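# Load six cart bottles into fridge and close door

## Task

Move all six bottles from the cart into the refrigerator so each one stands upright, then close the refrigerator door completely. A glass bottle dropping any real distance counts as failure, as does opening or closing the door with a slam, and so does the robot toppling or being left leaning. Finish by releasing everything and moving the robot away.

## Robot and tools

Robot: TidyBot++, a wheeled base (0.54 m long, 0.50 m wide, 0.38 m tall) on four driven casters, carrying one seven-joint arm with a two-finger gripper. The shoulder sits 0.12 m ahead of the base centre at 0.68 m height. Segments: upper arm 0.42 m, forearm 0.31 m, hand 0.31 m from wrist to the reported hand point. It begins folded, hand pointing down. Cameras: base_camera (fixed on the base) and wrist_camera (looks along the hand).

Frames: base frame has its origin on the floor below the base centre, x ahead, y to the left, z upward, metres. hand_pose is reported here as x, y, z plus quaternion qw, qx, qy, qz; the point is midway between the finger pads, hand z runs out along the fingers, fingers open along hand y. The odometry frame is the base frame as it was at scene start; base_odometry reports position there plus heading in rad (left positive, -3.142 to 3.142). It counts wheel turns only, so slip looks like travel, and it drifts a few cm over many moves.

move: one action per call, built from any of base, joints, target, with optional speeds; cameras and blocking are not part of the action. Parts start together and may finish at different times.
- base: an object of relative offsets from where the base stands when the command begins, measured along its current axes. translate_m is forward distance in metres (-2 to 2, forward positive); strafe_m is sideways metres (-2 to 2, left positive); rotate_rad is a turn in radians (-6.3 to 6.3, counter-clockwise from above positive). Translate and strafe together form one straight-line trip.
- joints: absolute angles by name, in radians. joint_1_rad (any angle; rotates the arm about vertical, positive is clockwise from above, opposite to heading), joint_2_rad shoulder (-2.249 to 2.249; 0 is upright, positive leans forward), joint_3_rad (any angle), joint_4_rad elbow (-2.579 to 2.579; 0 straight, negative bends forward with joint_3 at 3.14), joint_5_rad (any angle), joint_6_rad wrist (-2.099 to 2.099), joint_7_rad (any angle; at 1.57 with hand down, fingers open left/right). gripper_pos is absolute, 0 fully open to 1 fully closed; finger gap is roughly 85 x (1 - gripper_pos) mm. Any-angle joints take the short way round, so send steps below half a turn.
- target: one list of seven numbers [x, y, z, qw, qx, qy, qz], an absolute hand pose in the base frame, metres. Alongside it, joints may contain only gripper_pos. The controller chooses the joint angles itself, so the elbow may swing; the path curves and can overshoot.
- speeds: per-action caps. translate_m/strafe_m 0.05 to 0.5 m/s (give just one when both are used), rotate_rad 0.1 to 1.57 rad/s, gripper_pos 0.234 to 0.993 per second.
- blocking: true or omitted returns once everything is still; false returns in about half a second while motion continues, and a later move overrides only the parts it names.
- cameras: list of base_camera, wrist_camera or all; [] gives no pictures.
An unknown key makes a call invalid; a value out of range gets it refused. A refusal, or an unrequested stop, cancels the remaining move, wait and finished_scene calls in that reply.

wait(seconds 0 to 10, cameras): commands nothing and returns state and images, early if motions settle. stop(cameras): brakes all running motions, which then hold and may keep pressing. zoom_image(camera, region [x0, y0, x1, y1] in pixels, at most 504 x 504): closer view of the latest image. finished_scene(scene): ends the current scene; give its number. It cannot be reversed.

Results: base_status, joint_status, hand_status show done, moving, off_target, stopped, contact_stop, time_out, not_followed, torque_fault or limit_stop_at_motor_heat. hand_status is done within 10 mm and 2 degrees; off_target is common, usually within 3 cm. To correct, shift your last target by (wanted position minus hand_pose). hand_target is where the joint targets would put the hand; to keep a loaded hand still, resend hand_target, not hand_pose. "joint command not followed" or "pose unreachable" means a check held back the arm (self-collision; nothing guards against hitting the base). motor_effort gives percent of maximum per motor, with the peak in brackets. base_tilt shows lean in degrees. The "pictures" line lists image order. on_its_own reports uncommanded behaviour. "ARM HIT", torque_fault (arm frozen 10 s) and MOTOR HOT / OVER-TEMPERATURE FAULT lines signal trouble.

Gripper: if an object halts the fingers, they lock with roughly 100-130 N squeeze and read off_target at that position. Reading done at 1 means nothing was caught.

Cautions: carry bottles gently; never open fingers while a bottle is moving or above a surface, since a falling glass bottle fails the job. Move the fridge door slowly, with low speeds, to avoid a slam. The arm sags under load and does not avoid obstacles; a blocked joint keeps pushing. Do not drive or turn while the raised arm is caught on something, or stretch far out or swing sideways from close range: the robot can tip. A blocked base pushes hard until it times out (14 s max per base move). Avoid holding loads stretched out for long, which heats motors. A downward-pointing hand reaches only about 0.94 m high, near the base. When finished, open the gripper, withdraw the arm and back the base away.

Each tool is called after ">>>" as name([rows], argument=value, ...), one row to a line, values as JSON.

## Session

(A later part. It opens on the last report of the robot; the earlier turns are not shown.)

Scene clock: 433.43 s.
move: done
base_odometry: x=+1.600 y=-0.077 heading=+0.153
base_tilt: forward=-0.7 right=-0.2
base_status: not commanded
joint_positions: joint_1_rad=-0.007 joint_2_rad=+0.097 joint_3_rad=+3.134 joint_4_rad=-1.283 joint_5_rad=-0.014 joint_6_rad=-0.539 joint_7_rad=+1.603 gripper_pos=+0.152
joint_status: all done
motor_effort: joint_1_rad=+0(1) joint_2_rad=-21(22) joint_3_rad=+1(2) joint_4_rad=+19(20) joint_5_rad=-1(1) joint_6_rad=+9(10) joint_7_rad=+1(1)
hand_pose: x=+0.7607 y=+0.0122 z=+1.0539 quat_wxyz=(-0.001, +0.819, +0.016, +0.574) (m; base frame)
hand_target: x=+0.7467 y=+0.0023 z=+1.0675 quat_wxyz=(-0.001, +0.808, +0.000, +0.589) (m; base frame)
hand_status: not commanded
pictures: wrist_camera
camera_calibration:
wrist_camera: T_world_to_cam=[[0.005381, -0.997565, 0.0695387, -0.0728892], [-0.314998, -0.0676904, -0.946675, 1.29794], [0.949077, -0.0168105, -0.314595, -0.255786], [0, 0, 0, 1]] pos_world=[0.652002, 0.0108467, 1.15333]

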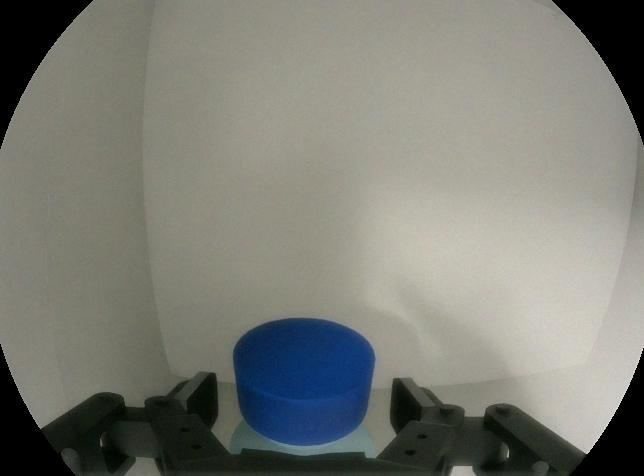

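>>> move(base={"translate_m": -0.3}, speeds={"translate_m": 0.3})

Scene clock: 496.80 s.
move: done
base_odometry: x=+1.303 y=-0.122 heading=+0.152
base_tilt: forward=-0.7 right=-0.2
base_status: done
joint_positions: joint_1_rad=-0.006 joint_2_rad=+0.087 joint_3_rad=+3.134 joint_4_rad=-1.285 joint_5_rad=-0.014 joint_6_rad=-0.539 joint_7_rad=+1.603 gripper_pos=+0.152
joint_status: not commanded
motor_effort: joint_1_rad=+0(6) joint_2_rad=-21(25) joint_3_rad=+2(6) joint_4_rad=+20(20) joint_5_rad=-1(2) joint_6_rad=+9(10) joint_7_rad=+0(1)
hand_pose: x=+0.7568 y=+0.0118 z=+1.0597 quat_wxyz=(-0.001, +0.816, +0.015, +0.578) (m; base frame)
hand_target: x=+0.7467 y=+0.0023 z=+1.0675 quat_wxyz=(-0.001, +0.808, +0.000, +0.589) (m; base frame)
hand_status: not commanded
pictures: base_camera, wrist_camera
camera_calibration:
wrist_camera: T_world_to_cam=[[0.00427316, -0.997571, 0.0695322, -0.0727569], [-0.306333, -0.0674958, -0.949529, 1.29871], [0.951915, -0.0172425, -0.305877, -0.261606], [0, 0, 0, 1]] pos_world=[0.647176, 0.0105668, 1.15821]

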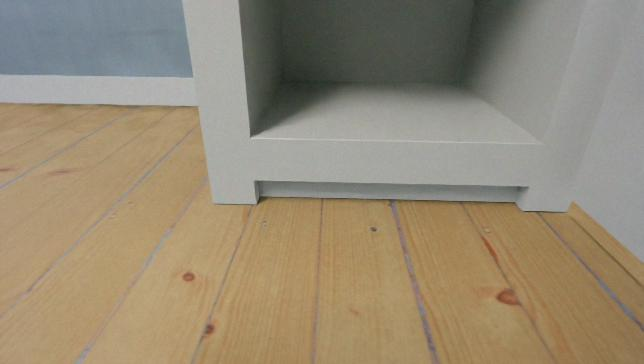

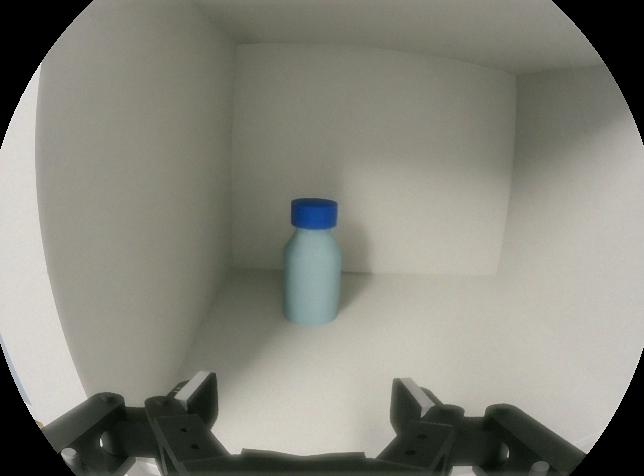

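>>> move(base={"translate_m": -0.7}, joints={"gripper_pos": 0.2}, cameras=[])

>>> move(base={"translate_m": -0.2662, "strafe_m": -0.1251, "rotate_rad": -2.022}, joints={"joint_4_rad": -1.72, "joint_6_rad": -0.12})

Scene clock: 514.60 s.
move: done
base_odometry: x=+0.611 y=-0.228 heading=+0.150
base_tilt: forward=-0.7 right=-0.2
base_status: done
joint_positions: joint_1_rad=-0.006 joint_2_rad=+0.085 joint_3_rad=+3.134 joint_4_rad=-1.285 joint_5_rad=-0.014 joint_6_rad=-0.539 joint_7_rad=+1.603 gripper_pos=+0.200
joint_status: all done
motor_effort: joint_1_rad=+0(2) joint_2_rad=-21(25) joint_3_rad=+1(2) joint_4_rad=+19(20) joint_5_rad=-1(1) joint_6_rad=+8(10) joint_7_rad=+0(1)
hand_pose: x=+0.7562 y=+0.0118 z=+1.0607 quat_wxyz=(-0.001, +0.816, +0.015, +0.578) (m; base frame)
hand_target: x=+0.7467 y=+0.0023 z=+1.0675 quat_wxyz=(-0.001, +0.808, +0.000, +0.589) (m; base frame)
hand_status: not commanded
pictures: none
No camera images: "cameras" was empty.

Scene clock: 517.53 s.
move: done
base_odometry: x=+0.367 y=-0.392 heading=-1.871
base_tilt: forward=-0.7 right=-0.2
base_status: done
joint_positions: joint_1_rad=+0.007 joint_2_rad=+0.085 joint_3_rad=+3.147 joint_4_rad=-1.682 joint_5_rad=-0.014 joint_6_rad=-0.159 joint_7_rad=+1.603 gripper_pos=+0.200
joint_status: all done
motor_effort: joint_1_rad=+0(5) joint_2_rad=-21(24) joint_3_rad=+1(5) joint_4_rad=+20(21) joint_5_rad=-1(1) joint_6_rad=+9(9) joint_7_rad=+1(1)
hand_pose: x=+0.7549 y=-0.0056 z=+0.9314 quat_wxyz=(+0.008, +0.821, +0.003, +0.571) (m; base frame)
hand_target: x=+0.7450 y=+0.0023 z=+0.9390 quat_wxyz=(-0.001, +0.812, +0.000, +0.584) (m; base frame)
hand_status: not commanded
pictures: base_camera, wrist_camera
camera_calibration:
wrist_camera: T_world_to_cam=[[-0.0252947, -0.997175, 0.0707319, -0.0600227], [-0.323522, -0.0587814, -0.944393, 1.18331], [0.945883, -0.0467715, -0.321121, -0.280742], [0, 0, 0, 1]] pos_world=[0.646857, -0.00342729, 1.0316]

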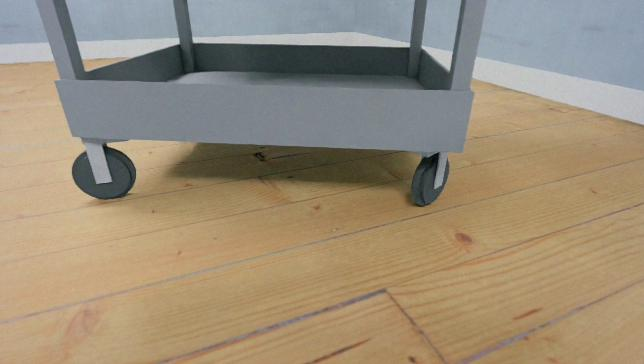

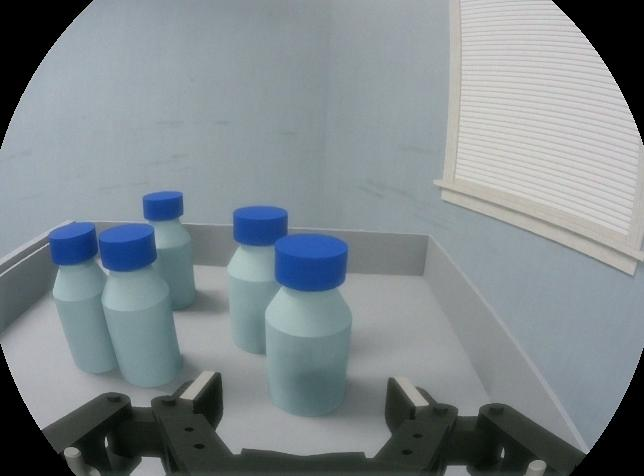

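>>> zoom_image(camera="wrist_camera", region=[210, 180, 370, 310])

>>> zoom_image(camera="wrist_camera", region=[40, 170, 210, 310])

Scaled by 3.150.

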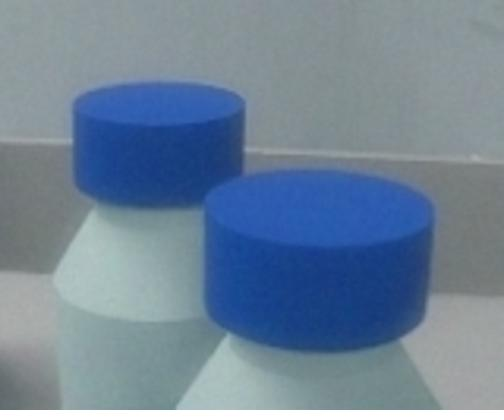

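Scaled by 2.965.

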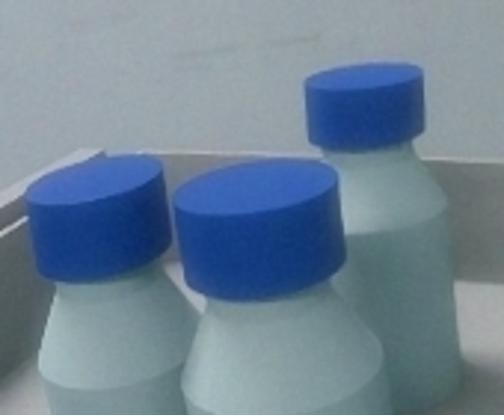

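>>> move(base={"translate_m": 0.095, "strafe_m": -0.008}, speeds={"translate_m": 0.2}, cameras=["wrist_camera"])

>>> zoom_image(camera="wrist_camera", region=[200, 220, 420, 400])

Scene clock: 539.87 s.
move: done
base_odometry: x=+0.331 y=-0.480 heading=-1.872
base_tilt: forward=-0.7 right=-0.2
base_status: done
joint_positions: joint_1_rad=+0.007 joint_2_rad=+0.084 joint_3_rad=+3.146 joint_4_rad=-1.683 joint_5_rad=-0.014 joint_6_rad=-0.157 joint_7_rad=+1.603 gripper_pos=+0.200
joint_status: not commanded
motor_effort: joint_1_rad=+0(2) joint_2_rad=-22(24) joint_3_rad=+2(2) joint_4_rad=+19(20) joint_5_rad=-1(1) joint_6_rad=+9(10) joint_7_rad=+1(1)
hand_pose: x=+0.7545 y=-0.0055 z=+0.9319 quat_wxyz=(+0.008, +0.821, +0.003, +0.572) (m; base frame)
hand_target: x=+0.7450 y=+0.0023 z=+0.9390 quat_wxyz=(-0.001, +0.812, +0.000, +0.584) (m; base frame)
hand_status: not commanded
pictures: wrist_camera
camera_calibration:
wrist_camera: T_world_to_cam=[[-0.0252286, -0.997179, 0.0706987, -0.0599645], [-0.321958, -0.0588483, -0.944923, 1.18301], [0.946418, -0.0466011, -0.319565, -0.282087], [0, 0, 0, 1]] pos_world=[0.64634, -0.00332263, 1.03195]

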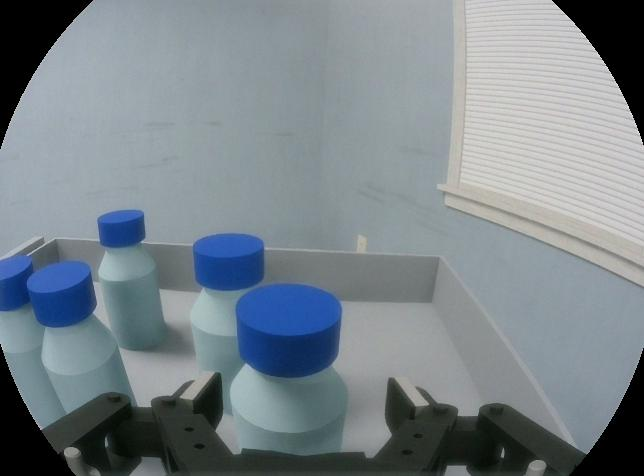

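Scaled by 2.291.

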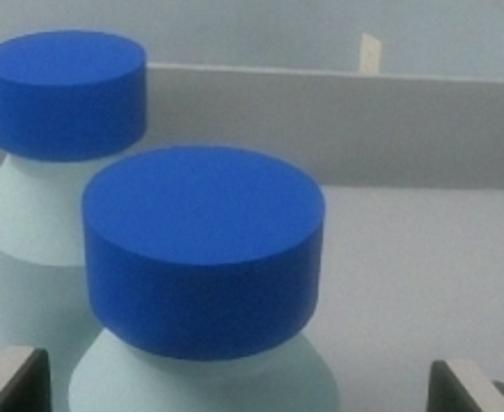

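>>> move(base={"translate_m": 0.049, "strafe_m": 0.0075}, speeds={"translate_m": 0.1}, cameras=["wrist_camera"])

>>> zoom_image(camera="wrist_camera", region=[160, 240, 440, 476])

Scene clock: 552.73 s.
move: done
base_odometry: x=+0.323 y=-0.529 heading=-1.872
base_tilt: forward=-0.7 right=-0.2
base_status: done
joint_positions: joint_1_rad=+0.007 joint_2_rad=+0.083 joint_3_rad=+3.146 joint_4_rad=-1.684 joint_5_rad=-0.014 joint_6_rad=-0.157 joint_7_rad=+1.603 gripper_pos=+0.200
joint_status: not commanded
motor_effort: joint_1_rad=+0(2) joint_2_rad=-21(24) joint_3_rad=+1(3) joint_4_rad=+18(20) joint_5_rad=-1(1) joint_6_rad=+9(10) joint_7_rad=+0(1)
hand_pose: x=+0.7544 y=-0.0055 z=+0.9319 quat_wxyz=(+0.008, +0.820, +0.003, +0.572) (m; base frame)
hand_target: x=+0.7450 y=+0.0023 z=+0.9390 quat_wxyz=(-0.001, +0.812, +0.000, +0.584) (m; base frame)
hand_status: not commanded
pictures: wrist_camera
camera_calibration:
wrist_camera: T_world_to_cam=[[-0.0251905, -0.99718, 0.070693, -0.0599567], [-0.321749, -0.0588654, -0.944993, 1.18291], [0.94649, -0.0465503, -0.319359, -0.28222], [0, 0, 0, 1]] pos_world=[0.646209, -0.00329246, 1.03195]

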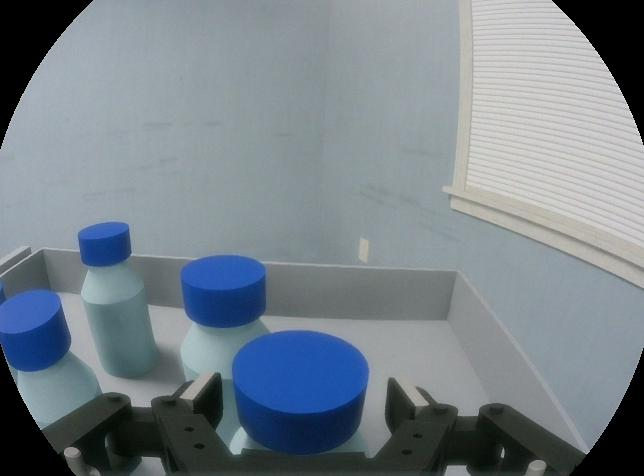

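Scaled by 1.800.

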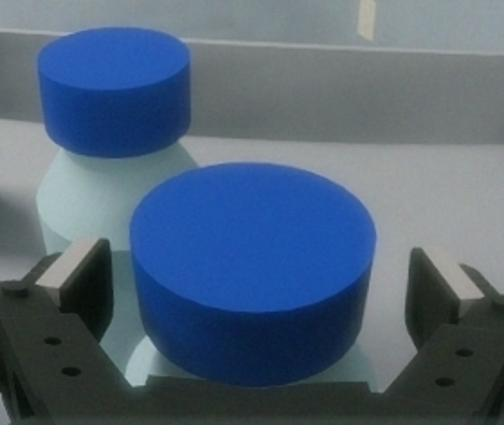

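>>> move(joints={"gripper_pos": 0.44}, speeds={"gripper_pos": 0.234}, cameras=[])

>>> move(joints={"joint_2_rad": 0.05, "joint_4_rad": -1.05, "joint_6_rad": -0.72}, cameras=["wrist_camera"])

Scene clock: 559.30 s.
move: done
base_odometry: x=+0.323 y=-0.529 heading=-1.872
base_tilt: forward=-0.7 right=-0.2
base_status: not commanded
joint_positions: joint_1_rad=+0.007 joint_2_rad=+0.083 joint_3_rad=+3.144 joint_4_rad=-1.684 joint_5_rad=-0.014 joint_6_rad=-0.157 joint_7_rad=+1.603 gripper_pos=+0.418
joint_status: all done
motor_effort: joint_1_rad=+0(2) joint_2_rad=-20(22) joint_3_rad=+1(3) joint_4_rad=+18(20) joint_5_rad=-1(1) joint_6_rad=+9(9) joint_7_rad=+0(1)
hand_pose: x=+0.7545 y=-0.0039 z=+0.9321 quat_wxyz=(+0.007, +0.820, +0.004, +0.572) (m; base frame)
hand_target: x=+0.7450 y=+0.0023 z=+0.9390 quat_wxyz=(-0.001, +0.812, +0.000, +0.584) (m; base frame)
hand_status: not commanded
pictures: none
No camera images: "cameras" was empty.

Scene clock: 561.53 s.
move: done
base_odometry: x=+0.323 y=-0.529 heading=-1.872
base_tilt: forward=-0.7 right=-0.2
base_status: not commanded
joint_positions: joint_1_rad=+0.007 joint_2_rad=+0.083 joint_3_rad=+3.144 joint_4_rad=-1.110 joint_5_rad=-0.014 joint_6_rad=-0.686 joint_7_rad=+1.603 gripper_pos=+0.422
joint_status: all done
motor_effort: joint_1_rad=+0(1) joint_2_rad=-24(27) joint_3_rad=+1(2) joint_4_rad=+23(25) joint_5_rad=-1(2) joint_6_rad=+13(14) joint_7_rad=+1(1)
hand_pose: x=+0.7429 y=-0.0017 z=+1.1225 quat_wxyz=(+0.006, +0.807, +0.007, +0.590) (m; base frame)
hand_target: x=+0.7218 y=+0.0023 z=+1.1679 quat_wxyz=(-0.001, +0.789, +0.000, +0.614) (m; base frame)
hand_status: not commanded
pictures: wrist_camera
camera_calibration:
wrist_camera: T_world_to_cam=[[-0.0186075, -0.997326, 0.0706795, -0.0748336], [-0.278296, -0.0627318, -0.958445, 1.3423], [0.960315, -0.0375041, -0.276384, -0.268742], [0, 0, 0, 1]] pos_world=[0.630242, -0.0005071, 1.21754]

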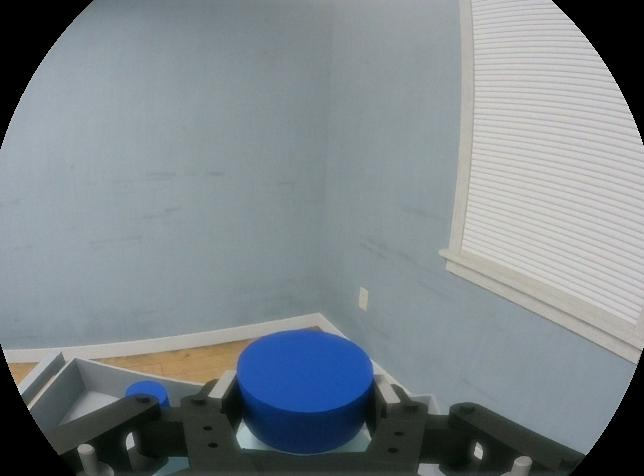

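>>> move(base={"translate_m": -0.3}, cameras=[])

>>> move(base={"translate_m": -0.2466, "strafe_m": 0.5134, "rotate_rad": 2.0165}, speeds={"translate_m": 0.2})

>>> zoom_image(camera="base_camera", region=[200, 90, 310, 170])

>>> zoom_image(camera="base_camera", region=[420, 90, 530, 170])

Scene clock: 622.50 s.
move: done
base_odometry: x=+0.413 y=-0.243 heading=-1.873
base_tilt: forward=-0.7 right=-0.2
base_status: done
joint_positions: joint_1_rad=+0.006 joint_2_rad=+0.082 joint_3_rad=+3.144 joint_4_rad=-1.107 joint_5_rad=-0.014 joint_6_rad=-0.692 joint_7_rad=+1.603 gripper_pos=+0.422
joint_status: not commanded
motor_effort: joint_1_rad=+0(3) joint_2_rad=-24(32) joint_3_rad=+1(2) joint_4_rad=+22(23) joint_5_rad=-1(2) joint_6_rad=+13(13) joint_7_rad=+0(1)
hand_pose: x=+0.7418 y=-0.0010 z=+1.1228 quat_wxyz=(+0.005, +0.808, +0.008, +0.589) (m; base frame)
hand_target: x=+0.7218 y=+0.0023 z=+1.1679 quat_wxyz=(-0.001, +0.789, +0.000, +0.614) (m; base frame)
hand_status: not commanded
pictures: none
No camera images: "cameras" was empty.

Scene clock: 626.13 s.
move: done
base_odometry: x=+0.976 y=-0.160 heading=+0.145
base_tilt: forward=-0.7 right=-0.2
base_status: done
joint_positions: joint_1_rad=+0.000 joint_2_rad=+0.082 joint_3_rad=+3.139 joint_4_rad=-1.107 joint_5_rad=-0.014 joint_6_rad=-0.692 joint_7_rad=+1.603 gripper_pos=+0.422
joint_status: not commanded
motor_effort: joint_1_rad=+0(5) joint_2_rad=-24(29) joint_3_rad=+1(4) joint_4_rad=+22(23) joint_5_rad=-1(3) joint_6_rad=+12(13) joint_7_rad=+0(1)
hand_pose: x=+0.7417 y=+0.0054 z=+1.1227 quat_wxyz=(+0.002, +0.808, +0.012, +0.589) (m; base frame)
hand_target: x=+0.7218 y=+0.0023 z=+1.1679 quat_wxyz=(-0.001, +0.789, +0.000, +0.614) (m; base frame)
hand_status: not commanded
pictures: base_camera, wrist_camera
camera_calibration:
wrist_camera: T_world_to_cam=[[-0.00677217, -0.997498, 0.0703715, -0.0762526], [-0.280111, -0.0656634, -0.957719, 1.34321], [0.959944, -0.0261977, -0.278966, -0.264214], [0, 0, 0, 1]] pos_world=[0.629363, 0.00521635, 1.21808]

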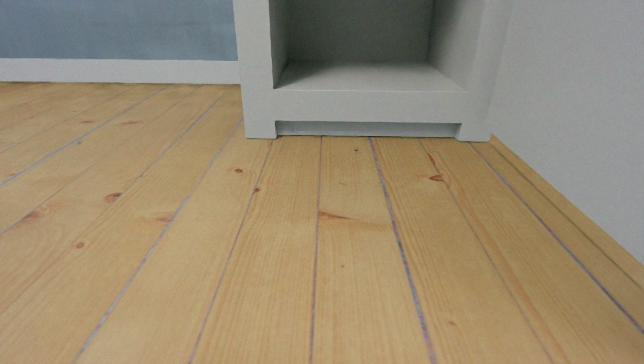

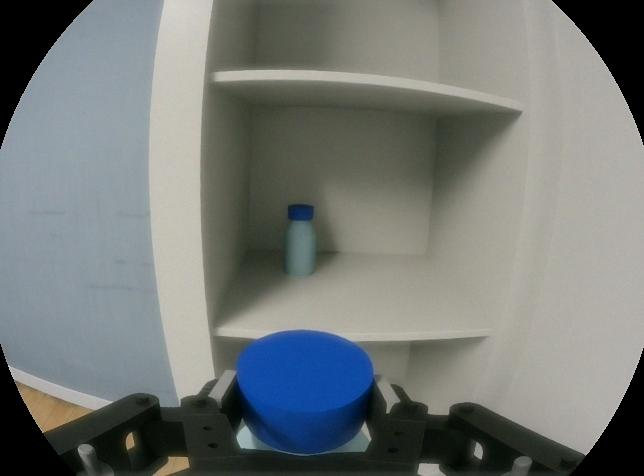

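Scaled by 4.582.

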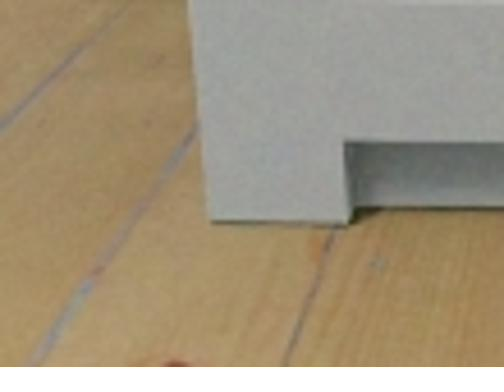

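Scaled by 4.582.

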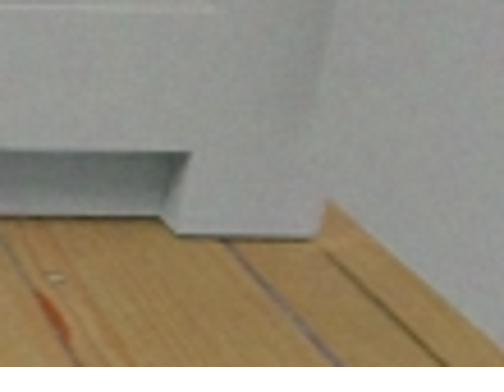

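>>> move(base={"translate_m": 0.627, "strafe_m": -0.0815, "rotate_rad": 0.003}, speeds={"translate_m": 0.3})

Scene clock: 648.33 s.
move: done
base_odometry: x=+1.608 y=-0.149 heading=+0.149
base_tilt: forward=-0.7 right=-0.2
base_status: done
joint_positions: joint_1_rad=+0.000 joint_2_rad=+0.082 joint_3_rad=+3.139 joint_4_rad=-1.107 joint_5_rad=-0.014 joint_6_rad=-0.693 joint_7_rad=+1.603 gripper_pos=+0.422
joint_status: not commanded
motor_effort: joint_1_rad=+0(4) joint_2_rad=-24(28) joint_3_rad=+1(4) joint_4_rad=+21(23) joint_5_rad=-1(2) joint_6_rad=+12(13) joint_7_rad=+0(1)
hand_pose: x=+0.7417 y=+0.0055 z=+1.1227 quat_wxyz=(+0.002, +0.808, +0.012, +0.589) (m; base frame)
hand_target: x=+0.7218 y=+0.0023 z=+1.1679 quat_wxyz=(-0.001, +0.789, +0.000, +0.614) (m; base frame)
hand_status: not commanded
pictures: base_camera, wrist_camera
camera_calibration:
wrist_camera: T_world_to_cam=[[-0.00649151, -0.997499, 0.0703778, -0.0763177], [-0.280574, -0.0657354, -0.957579, 1.34334], [0.959811, -0.0259623, -0.279445, -0.263512], [0, 0, 0, 1]] pos_world=[0.629333, 0.0053369, 1.21809]

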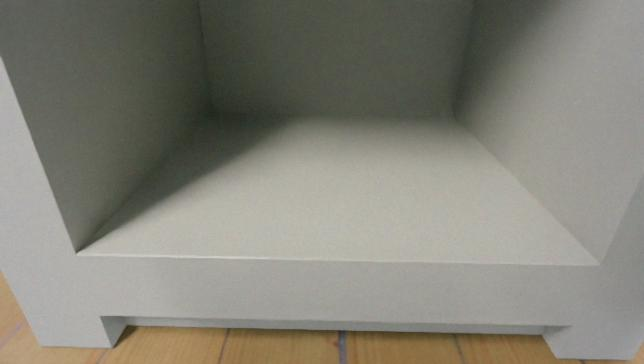

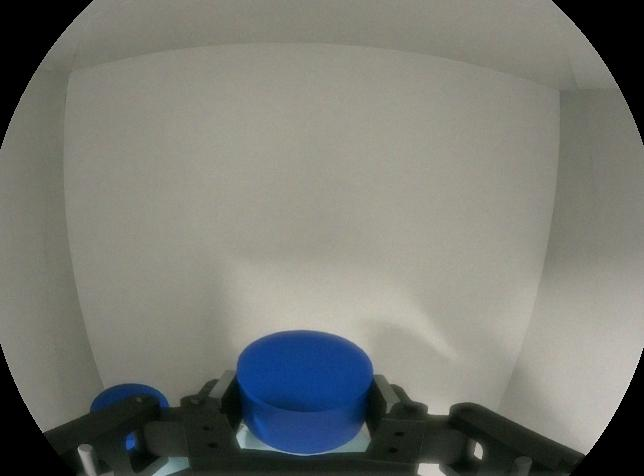

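>>> move(joints={"joint_4_rad": -1.27, "joint_6_rad": -0.54}, cameras=[])

>>> move(joints={"joint_4_rad": -1.285, "joint_6_rad": -0.525}, cameras=[])

Scene clock: 655.50 s.
move: done
base_odometry: x=+1.608 y=-0.149 heading=+0.149
base_tilt: forward=-0.7 right=-0.2
base_status: not commanded
joint_positions: joint_1_rad=+0.000 joint_2_rad=+0.082 joint_3_rad=+3.139 joint_4_rad=-1.252 joint_5_rad=-0.014 joint_6_rad=-0.600 joint_7_rad=+1.603 gripper_pos=+0.422
joint_status: all done
motor_effort: joint_1_rad=+0(1) joint_2_rad=-25(27) joint_3_rad=+1(2) joint_4_rad=+23(23) joint_5_rad=-1(1) joint_6_rad=+12(14) joint_7_rad=+0(1)
hand_pose: x=+0.7502 y=+0.0052 z=+1.0641 quat_wxyz=(+0.002, +0.823, +0.012, +0.568) (m; base frame)
hand_target: x=+0.7429 y=+0.0023 z=+1.0913 quat_wxyz=(-0.001, +0.802, +0.000, +0.598) (m; base frame)
hand_status: not commanded
pictures: none
No camera images: "cameras" was empty.

Scene clock: 656.07 s.
move: done
base_odometry: x=+1.608 y=-0.149 heading=+0.149
base_tilt: forward=-0.7 right=-0.2
base_status: not commanded
joint_positions: joint_1_rad=+0.000 joint_2_rad=+0.082 joint_3_rad=+3.139 joint_4_rad=-1.264 joint_5_rad=-0.014 joint_6_rad=-0.580 joint_7_rad=+1.603 gripper_pos=+0.422
joint_status: all done
motor_effort: joint_1_rad=+1(1) joint_2_rad=-24(26) joint_3_rad=+1(1) joint_4_rad=+22(23) joint_5_rad=-1(1) joint_6_rad=+12(13) joint_7_rad=+1(1)
hand_pose: x=+0.7519 y=+0.0052 z=+1.0624 quat_wxyz=(+0.002, +0.821, +0.011, +0.571) (m; base frame)
hand_target: x=+0.7440 y=+0.0023 z=+1.0867 quat_wxyz=(-0.001, +0.802, +0.000, +0.598) (m; base frame)
hand_status: not commanded
pictures: none
No camera images: "cameras" was empty.

>>> move(joints={"joint_4_rad": -1.305, "joint_6_rad": -0.512}, cameras=[])

>>> move(joints={"joint_4_rad": -1.322, "joint_6_rad": -0.505}, cameras=["wrist_camera"])

Scene clock: 660.63 s.
move: done
base_odometry: x=+1.608 y=-0.149 heading=+0.149
base_tilt: forward=-0.7 right=-0.2
base_status: not commanded
joint_positions: joint_1_rad=+0.000 joint_2_rad=+0.082 joint_3_rad=+3.139 joint_4_rad=-1.275 joint_5_rad=-0.014 joint_6_rad=-0.560 joint_7_rad=+1.603 gripper_pos=+0.422
joint_status: all done
motor_effort: joint_1_rad=+0(1) joint_2_rad=-23(25) joint_3_rad=+2(2) joint_4_rad=+20(22) joint_5_rad=-1(1) joint_6_rad=+11(12) joint_7_rad=+0(1)
hand_pose: x=+0.7536 y=+0.0051 z=+1.0621 quat_wxyz=(+0.002, +0.818, +0.011, +0.575) (m; base frame)
hand_target: x=+0.7448 y=+0.0023 z=+1.0785 quat_wxyz=(-0.001, +0.804, +0.000, +0.595) (m; base frame)
hand_status: not commanded
pictures: none
No camera images: "cameras" was empty.

Scene clock: 661.17 s.
move: done
base_odometry: x=+1.608 y=-0.149 heading=+0.149
base_tilt: forward=-0.7 right=-0.2
base_status: not commanded
joint_positions: joint_1_rad=+0.000 joint_2_rad=+0.081 joint_3_rad=+3.139 joint_4_rad=-1.283 joint_5_rad=-0.014 joint_6_rad=-0.546 joint_7_rad=+1.603 gripper_pos=+0.422
joint_status: all done
motor_effort: joint_1_rad=+1(1) joint_2_rad=-19(22) joint_3_rad=+2(2) joint_4_rad=+18(21) joint_5_rad=-1(1) joint_6_rad=+10(11) joint_7_rad=+0(1)
hand_pose: x=+0.7542 y=+0.0051 z=+1.0617 quat_wxyz=(+0.002, +0.816, +0.011, +0.577) (m; base frame)
hand_target: x=+0.7450 y=+0.0023 z=+1.0703 quat_wxyz=(-0.001, +0.807, +0.000, +0.591) (m; base frame)
hand_status: not commanded
pictures: wrist_camera
camera_calibration:
wrist_camera: T_world_to_cam=[[-0.00644437, -0.997523, 0.0700418, -0.0720967], [-0.307758, -0.064665, -0.949265, 1.30012], [0.951443, -0.0276733, -0.306579, -0.257511], [0, 0, 0, 1]] pos_world=[0.644666, 0.00502833, 1.16026]

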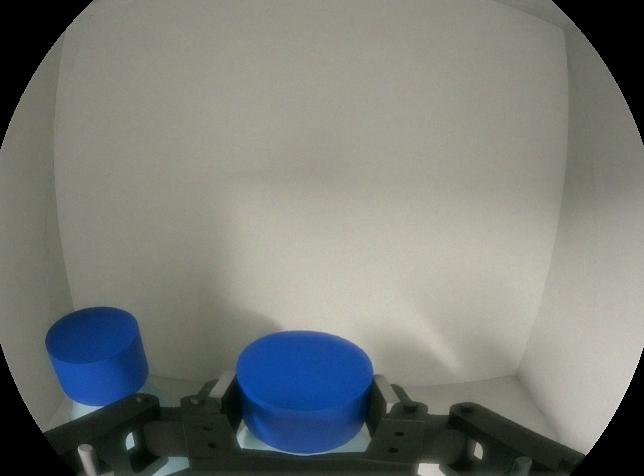

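>>> move(cameras=["wrist_camera"])

Scene clock: 692.23 s.
base_odometry: x=+1.608 y=-0.149 heading=+0.149
base_tilt: forward=-0.7 right=-0.2
base_status: not commanded
joint_positions: joint_1_rad=+0.000 joint_2_rad=+0.081 joint_3_rad=+3.139 joint_4_rad=-1.283 joint_5_rad=-0.014 joint_6_rad=-0.546 joint_7_rad=+1.603 gripper_pos=+0.422
joint_status: all done
motor_effort: joint_1_rad=+1(1) joint_2_rad=-19(22) joint_3_rad=+2(2) joint_4_rad=+19(21) joint_5_rad=-1(1) joint_6_rad=+10(11) joint_7_rad=+0(1)
hand_pose: x=+0.7542 y=+0.0051 z=+1.0617 quat_wxyz=(+0.002, +0.816, +0.011, +0.577) (m; base frame)
hand_target: x=+0.7450 y=+0.0023 z=+1.0703 quat_wxyz=(-0.001, +0.807, +0.000, +0.591) (m; base frame)
hand_status: not commanded
pictures: wrist_camera
camera_calibration:
wrist_camera: T_world_to_cam=[[-0.00644437, -0.997523, 0.0700418, -0.0720967], [-0.307758, -0.064665, -0.949265, 1.30012], [0.951443, -0.0276733, -0.306579, -0.257511], [0, 0, 0, 1]] pos_world=[0.644666, 0.00502833, 1.16026]

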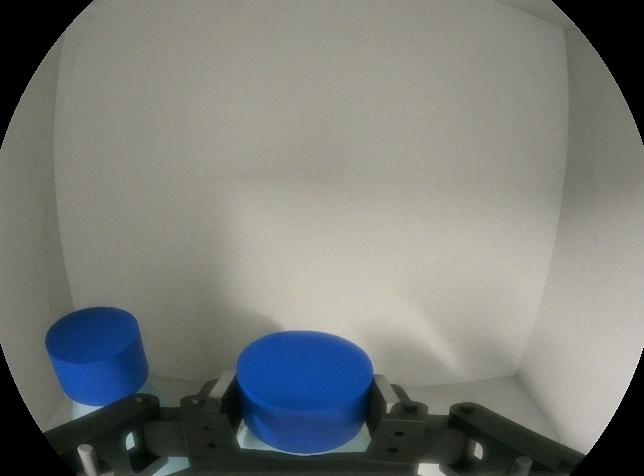

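>>> move(joints={"gripper_pos": 0.15}, speeds={"gripper_pos": 0.3}, cameras=["wrist_camera"])

>>> move(base={"translate_m": -0.3}, speeds={"translate_m": 0.2}, cameras=["wrist_camera", "base_camera"])

Scene clock: 697.63 s.
move: done
base_odometry: x=+1.608 y=-0.149 heading=+0.149
base_tilt: forward=-0.7 right=-0.2
base_status: not commanded
joint_positions: joint_1_rad=+0.000 joint_2_rad=+0.081 joint_3_rad=+3.139 joint_4_rad=-1.284 joint_5_rad=-0.014 joint_6_rad=-0.543 joint_7_rad=+1.603 gripper_pos=+0.152
joint_status: all done
motor_effort: joint_1_rad=+0(1) joint_2_rad=-21(22) joint_3_rad=+1(2) joint_4_rad=+19(20) joint_5_rad=-1(1) joint_6_rad=+9(10) joint_7_rad=+0(1)
hand_pose: x=+0.7546 y=+0.0050 z=+1.0622 quat_wxyz=(+0.002, +0.816, +0.011, +0.578) (m; base frame)
hand_target: x=+0.7450 y=+0.0023 z=+1.0703 quat_wxyz=(-0.001, +0.807, +0.000, +0.591) (m; base frame)
hand_status: not commanded
pictures: wrist_camera
camera_calibration:
wrist_camera: T_world_to_cam=[[-0.00668948, -0.997524, 0.0700063, -0.0719182], [-0.305151, -0.0646322, -0.950108, 1.29961], [0.95228, -0.0277182, -0.303964, -0.261114], [0, 0, 0, 1]] pos_world=[0.64475, 0.00501894, 1.16044]

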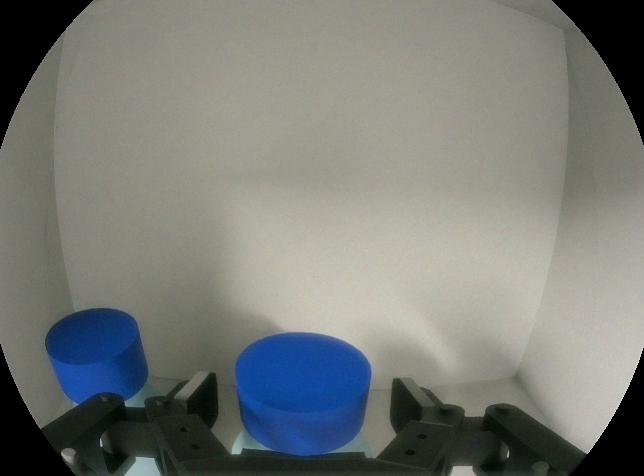

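Scene clock: 699.93 s.
move: done
base_odometry: x=+1.312 y=-0.194 heading=+0.149
base_tilt: forward=-0.7 right=-0.2
base_status: done
joint_positions: joint_1_rad=+0.000 joint_2_rad=+0.079 joint_3_rad=+3.139 joint_4_rad=-1.285 joint_5_rad=-0.014 joint_6_rad=-0.542 joint_7_rad=+1.603 gripper_pos=+0.152
joint_status: not commanded
motor_effort: joint_1_rad=+1(2) joint_2_rad=-21(25) joint_3_rad=+1(3) joint_4_rad=+19(21) joint_5_rad=-1(1) joint_6_rad=+9(10) joint_7_rad=+0(1)
hand_pose: x=+0.7539 y=+0.0052 z=+1.0630 quat_wxyz=(+0.002, +0.815, +0.011, +0.579) (m; base frame)
hand_target: x=+0.7450 y=+0.0023 z=+1.0703 quat_wxyz=(-0.001, +0.807, +0.000, +0.591) (m; base frame)
hand_status: not commanded
pictures: base_camera, wrist_camera
camera_calibration:
wrist_camera: T_world_to_cam=[[-0.00657876, -0.997526, 0.0699914, -0.0719006], [-0.303603, -0.0646965, -0.9506, 1.29952], [0.952776, -0.0275033, -0.302426, -0.262233], [0, 0, 0, 1]] pos_world=[0.643914, 0.00513941, 1.16105]

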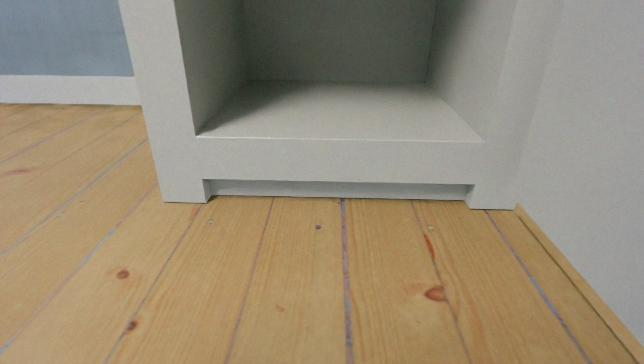

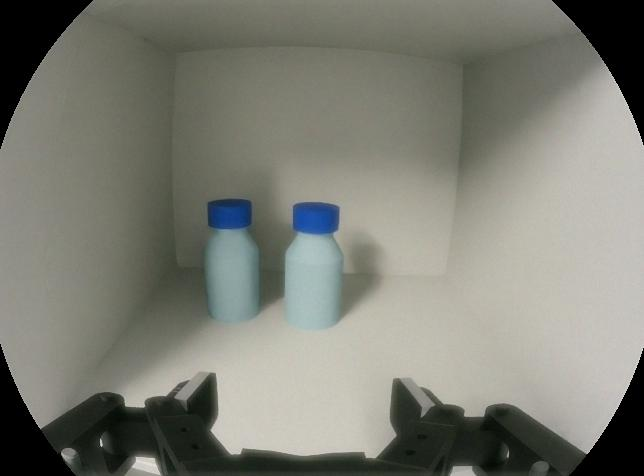

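>>> move(base={"translate_m": -0.7}, joints={"gripper_pos": 0.2}, cameras=[])

>>> move(base={"translate_m": -0.2374, "strafe_m": -0.1059, "rotate_rad": -2.021}, joints={"joint_1_rad": 0.0, "joint_2_rad": 0.05, "joint_3_rad": 3.14, "joint_4_rad": -1.72, "joint_5_rad": 0.0, "joint_6_rad": -0.12, "joint_7_rad": 1.57}, cameras=["wrist_camera", "base_camera"])

Scene clock: 723.10 s.
move: done
base_odometry: x=+0.619 y=-0.298 heading=+0.149
base_tilt: forward=-0.7 right=-0.2
base_status: done
joint_positions: joint_1_rad=+0.000 joint_2_rad=+0.078 joint_3_rad=+3.139 joint_4_rad=-1.286 joint_5_rad=-0.014 joint_6_rad=-0.541 joint_7_rad=+1.603 gripper_pos=+0.200
joint_status: all done
motor_effort: joint_1_rad=+0(2) joint_2_rad=-21(24) joint_3_rad=+1(2) joint_4_rad=+19(20) joint_5_rad=-1(1) joint_6_rad=+9(10) joint_7_rad=+0(1)
hand_pose: x=+0.7535 y=+0.0052 z=+1.0637 quat_wxyz=(+0.002, +0.815, +0.011, +0.580) (m; base frame)
hand_target: x=+0.7450 y=+0.0023 z=+1.0703 quat_wxyz=(-0.001, +0.807, +0.000, +0.591) (m; base frame)
hand_status: not commanded
pictures: none
No camera images: "cameras" was empty.

Scene clock: 726.00 s.
move: done
base_odometry: x=+0.400 y=-0.438 heading=-1.871
base_tilt: forward=-0.7 right=-0.2
base_status: done
joint_positions: joint_1_rad=+0.008 joint_2_rad=+0.078 joint_3_rad=+3.147 joint_4_rad=-1.682 joint_5_rad=-0.014 joint_6_rad=-0.159 joint_7_rad=+1.603 gripper_pos=+0.200
joint_status: all done
motor_effort: joint_1_rad=+1(5) joint_2_rad=-21(24) joint_3_rad=+1(4) joint_4_rad=+19(21) joint_5_rad=-1(2) joint_6_rad=+9(10) joint_7_rad=+0(1)
hand_pose: x=+0.7532 y=-0.0062 z=+0.9358 quat_wxyz=(+0.008, +0.819, +0.003, +0.574) (m; base frame)
hand_target: x=+0.7437 y=+0.0023 z=+0.9422 quat_wxyz=(-0.001, +0.810, +0.000, +0.586) (m; base frame)
hand_status: not commanded
pictures: base_camera, wrist_camera
camera_calibration:
wrist_camera: T_world_to_cam=[[-0.0266787, -0.997141, 0.0706909, -0.0598549], [-0.317046, -0.058625, -0.946597, 1.18405], [0.948035, -0.0476662, -0.314575, -0.28549], [0, 0, 0, 1]] pos_world=[0.644454, -0.00387734, 1.03524]

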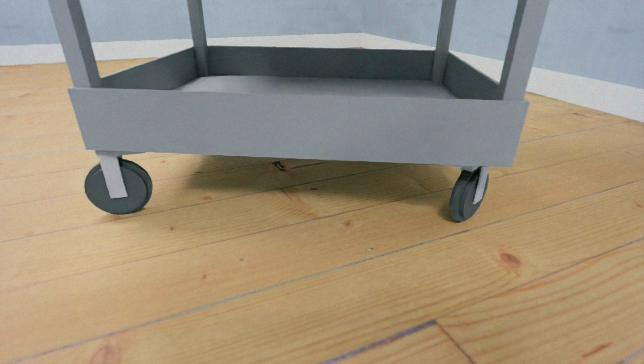

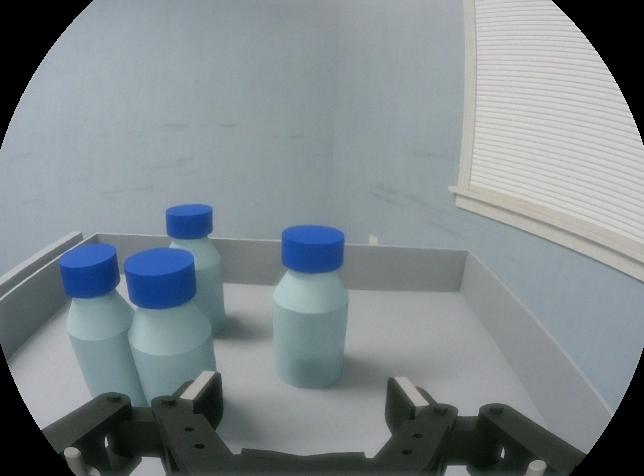

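>>> zoom_image(camera="wrist_camera", region=[252, 208, 372, 298])

>>> zoom_image(camera="wrist_camera", region=[50, 190, 250, 340])

Scaled by 4.200.

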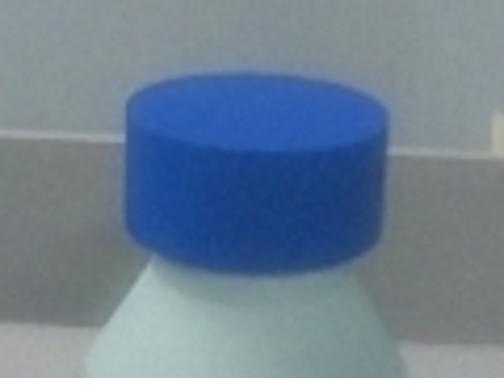

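Scaled by 2.520.

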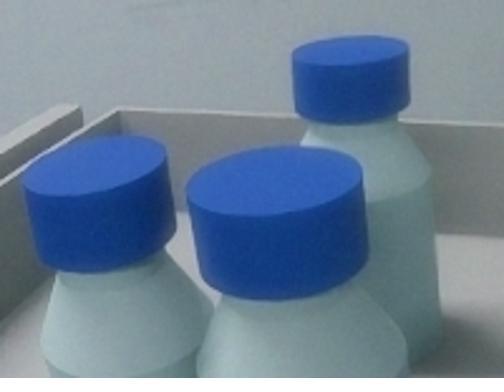

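>>> move(base={"translate_m": 0.158, "strafe_m": -0.2128, "rotate_rad": 0.25}, speeds={"rotate_rad": 0.19}, cameras=["wrist_camera"])

>>> zoom_image(camera="wrist_camera", region=[242, 240, 382, 360])

Scene clock: 771.63 s.
move: done
base_odometry: x=+0.150 y=-0.526 heading=-1.622
base_tilt: forward=-0.7 right=-0.2
base_status: done
joint_positions: joint_1_rad=+0.003 joint_2_rad=+0.078 joint_3_rad=+3.142 joint_4_rad=-1.683 joint_5_rad=-0.014 joint_6_rad=-0.158 joint_7_rad=+1.603 gripper_pos=+0.200
joint_status: not commanded
motor_effort: joint_1_rad=+0(3) joint_2_rad=-21(24) joint_3_rad=+2(4) joint_4_rad=+19(20) joint_5_rad=-1(1) joint_6_rad=+9(10) joint_7_rad=+0(1)
hand_pose: x=+0.7531 y=-0.0004 z=+0.9357 quat_wxyz=(+0.005, +0.819, +0.007, +0.574) (m; base frame)
hand_target: x=+0.7437 y=+0.0023 z=+0.9422 quat_wxyz=(-0.001, +0.810, +0.000, +0.586) (m; base frame)
hand_status: not commanded
pictures: wrist_camera
camera_calibration:
wrist_camera: T_world_to_cam=[[-0.0174526, -0.997371, 0.0703354, -0.0606787], [-0.31603, -0.0612369, -0.946771, 1.18369], [0.948589, -0.0387517, -0.314131, -0.286006], [0, 0, 0, 1]] pos_world=[0.644325, 0.000883163, 1.03511]

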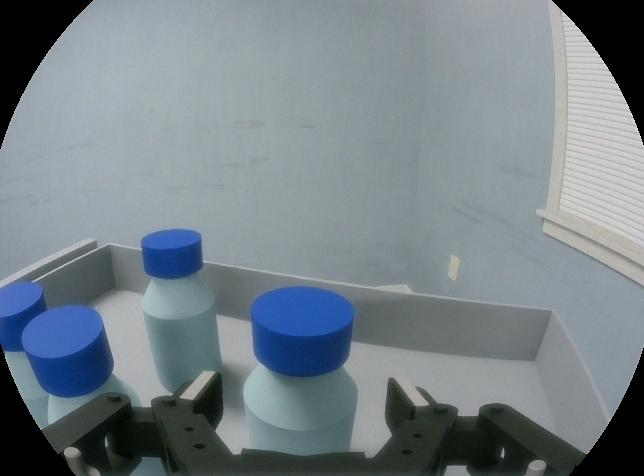

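Scaled by 3.600.

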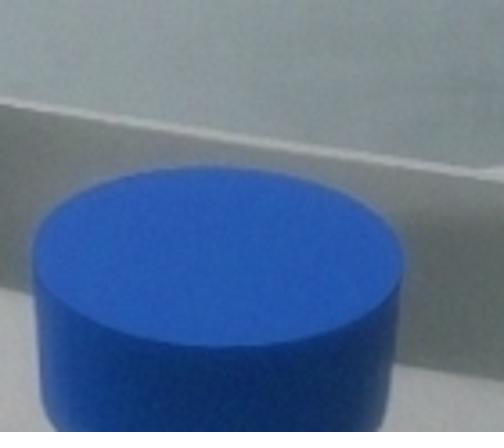

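>>> move(base={"translate_m": 0.054, "strafe_m": 0.002}, speeds={"translate_m": 0.15}, cameras=["wrist_camera"])

>>> zoom_image(camera="wrist_camera", region=[200, 300, 420, 460])

Scene clock: 784.93 s.
move: done
base_odometry: x=+0.149 y=-0.580 heading=-1.622
base_tilt: forward=-0.7 right=-0.2
base_status: done
joint_positions: joint_1_rad=+0.003 joint_2_rad=+0.078 joint_3_rad=+3.142 joint_4_rad=-1.684 joint_5_rad=-0.014 joint_6_rad=-0.157 joint_7_rad=+1.603 gripper_pos=+0.200
joint_status: not commanded
motor_effort: joint_1_rad=+0(2) joint_2_rad=-21(24) joint_3_rad=+1(2) joint_4_rad=+19(20) joint_5_rad=-1(1) joint_6_rad=+9(9) joint_7_rad=+0(1)
hand_pose: x=+0.7530 y=-0.0004 z=+0.9358 quat_wxyz=(+0.005, +0.819, +0.007, +0.574) (m; base frame)
hand_target: x=+0.7437 y=+0.0023 z=+0.9422 quat_wxyz=(-0.001, +0.810, +0.000, +0.586) (m; base frame)
hand_status: not commanded
pictures: wrist_camera
camera_calibration:
wrist_camera: T_world_to_cam=[[-0.0175177, -0.99737, 0.0703282, -0.0606362], [-0.315355, -0.0612373, -0.946996, 1.18346], [0.948812, -0.0387676, -0.313453, -0.286686], [0, 0, 0, 1]] pos_world=[0.644159, 0.000880924, 1.03513]

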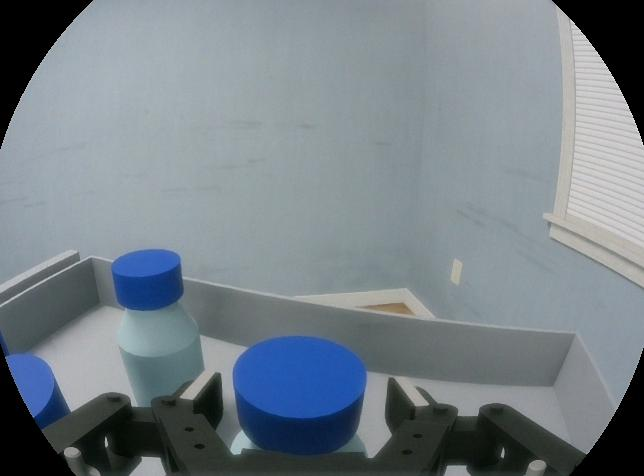

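Scaled by 2.291.

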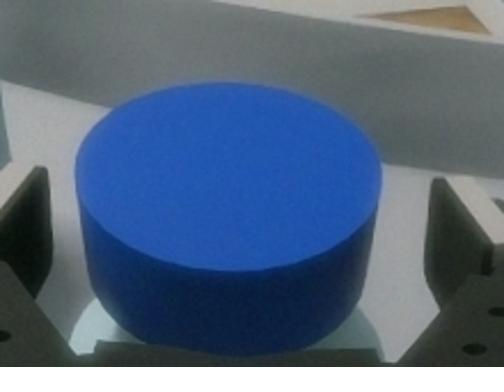

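>>> move(joints={"gripper_pos": 0.44}, speeds={"gripper_pos": 0.234}, cameras=["wrist_camera"])

Scene clock: 792.07 s.
move: done
base_odometry: x=+0.149 y=-0.580 heading=-1.622
base_tilt: forward=-0.7 right=-0.2
base_status: not commanded
joint_positions: joint_1_rad=+0.002 joint_2_rad=+0.078 joint_3_rad=+3.140 joint_4_rad=-1.684 joint_5_rad=-0.014 joint_6_rad=-0.156 joint_7_rad=+1.603 gripper_pos=+0.418
joint_status: all done
motor_effort: joint_1_rad=+2(2) joint_2_rad=-19(22) joint_3_rad=+3(4) joint_4_rad=+19(20) joint_5_rad=-1(1) joint_6_rad=+8(10) joint_7_rad=+1(1)
hand_pose: x=+0.7530 y=+0.0012 z=+0.9360 quat_wxyz=(+0.005, +0.818, +0.008, +0.575) (m; base frame)
hand_target: x=+0.7437 y=+0.0023 z=+0.9422 quat_wxyz=(-0.001, +0.810, +0.000, +0.586) (m; base frame)
hand_status: not commanded
pictures: wrist_camera
camera_calibration:
wrist_camera: T_world_to_cam=[[-0.0149671, -0.997423, 0.0701671, -0.0608089], [-0.314616, -0.0619127, -0.947198, 1.18336], [0.949101, -0.0362525, -0.312879, -0.287365], [0, 0, 0, 1]] pos_world=[0.644132, 0.00219492, 1.03523]

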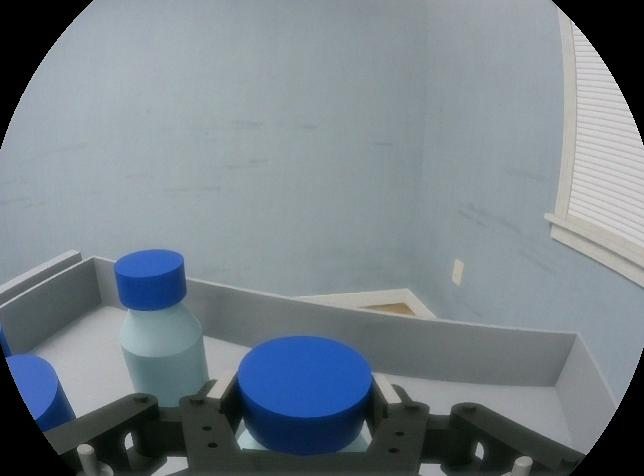

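>>> move(joints={"joint_2_rad": 0.05, "joint_4_rad": -1.05, "joint_6_rad": -0.72}, cameras=["wrist_camera"])

Scene clock: 797.87 s.
move: off_target
base_odometry: x=+0.149 y=-0.580 heading=-1.622
base_tilt: forward=-0.7 right=-0.2
base_status: not commanded
joint_positions: joint_1_rad=+0.002 joint_2_rad=+0.079 joint_3_rad=+3.140 joint_4_rad=-1.118 joint_5_rad=-0.014 joint_6_rad=-0.692 joint_7_rad=+1.603 gripper_pos=+0.422
joint_status: joint_4_rad off_target (ended at -1.118, target -1.050); the others done
motor_effort: joint_1_rad=+0(2) joint_2_rad=-26(29) joint_3_rad=+1(3) joint_4_rad=+23(27) joint_5_rad=-1(1) joint_6_rad=+14(15) joint_7_rad=+0(1)
hand_pose: x=+0.7403 y=+0.0033 z=+1.1187 quat_wxyz=(+0.003, +0.810, +0.011, +0.586) (m; base frame)
hand_target: x=+0.7218 y=+0.0023 z=+1.1679 quat_wxyz=(-0.001, +0.790, +0.000, +0.614) (m; base frame)
hand_status: not commanded
pictures: wrist_camera
camera_calibration:
wrist_camera: T_world_to_cam=[[-0.00965138, -0.997464, 0.0705223, -0.0760704], [-0.286987, -0.0647955, -0.95574, 1.3417], [0.957886, -0.0294632, -0.285634, -0.255069], [0, 0, 0, 1]] pos_world=[0.628643, 0.00354341, 1.21482]

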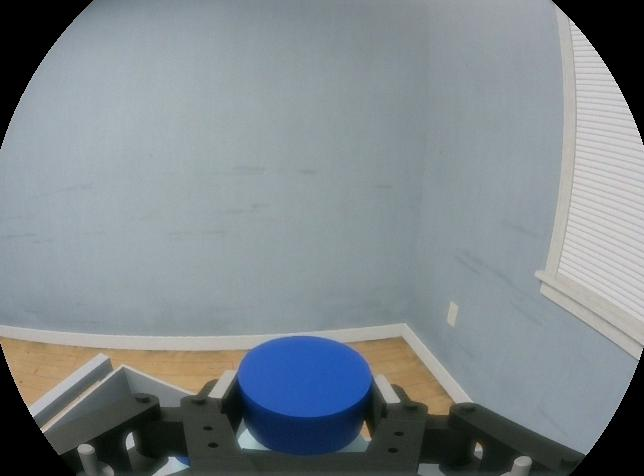

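>>> move(base={"translate_m": -0.3}, speeds={"translate_m": 0.3}, cameras=[])

>>> move(base={"translate_m": -0.1614, "strafe_m": 0.8048, "rotate_rad": 1.7665}, speeds={"translate_m": 0.25}, cameras=["base_camera", "wrist_camera"])

Scene clock: 825.00 s.
move: done
base_odometry: x=+0.165 y=-0.281 heading=-1.623
base_tilt: forward=-0.7 right=-0.2
base_status: done
joint_positions: joint_1_rad=+0.003 joint_2_rad=+0.083 joint_3_rad=+3.140 joint_4_rad=-1.115 joint_5_rad=-0.014 joint_6_rad=-0.699 joint_7_rad=+1.603 gripper_pos=+0.422
joint_status: not commanded
motor_effort: joint_1_rad=+0(3) joint_2_rad=-25(30) joint_3_rad=+1(4) joint_4_rad=+23(24) joint_5_rad=-1(2) joint_6_rad=+14(15) joint_7_rad=+0(1)
hand_pose: x=+0.7415 y=+0.0033 z=+1.1159 quat_wxyz=(+0.003, +0.812, +0.011, +0.583) (m; base frame)
hand_target: x=+0.7218 y=+0.0023 z=+1.1679 quat_wxyz=(-0.001, +0.790, +0.000, +0.614) (m; base frame)
hand_status: not commanded
pictures: none
No camera images: "cameras" was empty.

Scene clock: 829.20 s.
move: done
base_odometry: x=+0.977 y=-0.161 heading=+0.145
base_tilt: forward=-0.7 right=-0.2
base_status: done
joint_positions: joint_1_rad=-0.005 joint_2_rad=+0.083 joint_3_rad=+3.137 joint_4_rad=-1.115 joint_5_rad=-0.014 joint_6_rad=-0.699 joint_7_rad=+1.603 gripper_pos=+0.422
joint_status: not commanded
motor_effort: joint_1_rad=+0(5) joint_2_rad=-25(30) joint_3_rad=+1(4) joint_4_rad=+22(24) joint_5_rad=-1(3) joint_6_rad=+14(14) joint_7_rad=+0(1)
hand_pose: x=+0.7415 y=+0.0097 z=+1.1157 quat_wxyz=(+0.000, +0.812, +0.015, +0.583) (m; base frame)
hand_target: x=+0.7218 y=+0.0023 z=+1.1679 quat_wxyz=(-0.001, +0.790, +0.000, +0.614) (m; base frame)
hand_status: not commanded
pictures: base_camera, wrist_camera
camera_calibration:
wrist_camera: T_world_to_cam=[[0.0014857, -0.997519, 0.0703879, -0.0775458], [-0.294228, -0.0677083, -0.953334, 1.34226], [0.955734, -0.0192937, -0.293598, -0.246448], [0, 0, 0, 1]] pos_world=[0.630583, 0.00877372, 1.21272]

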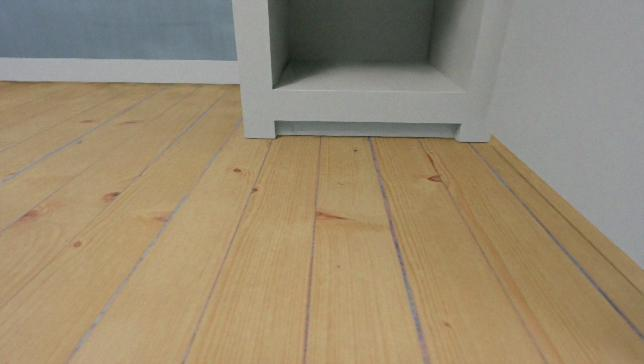

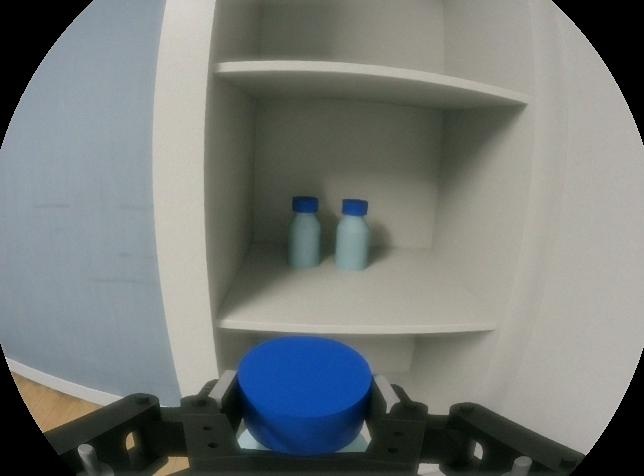

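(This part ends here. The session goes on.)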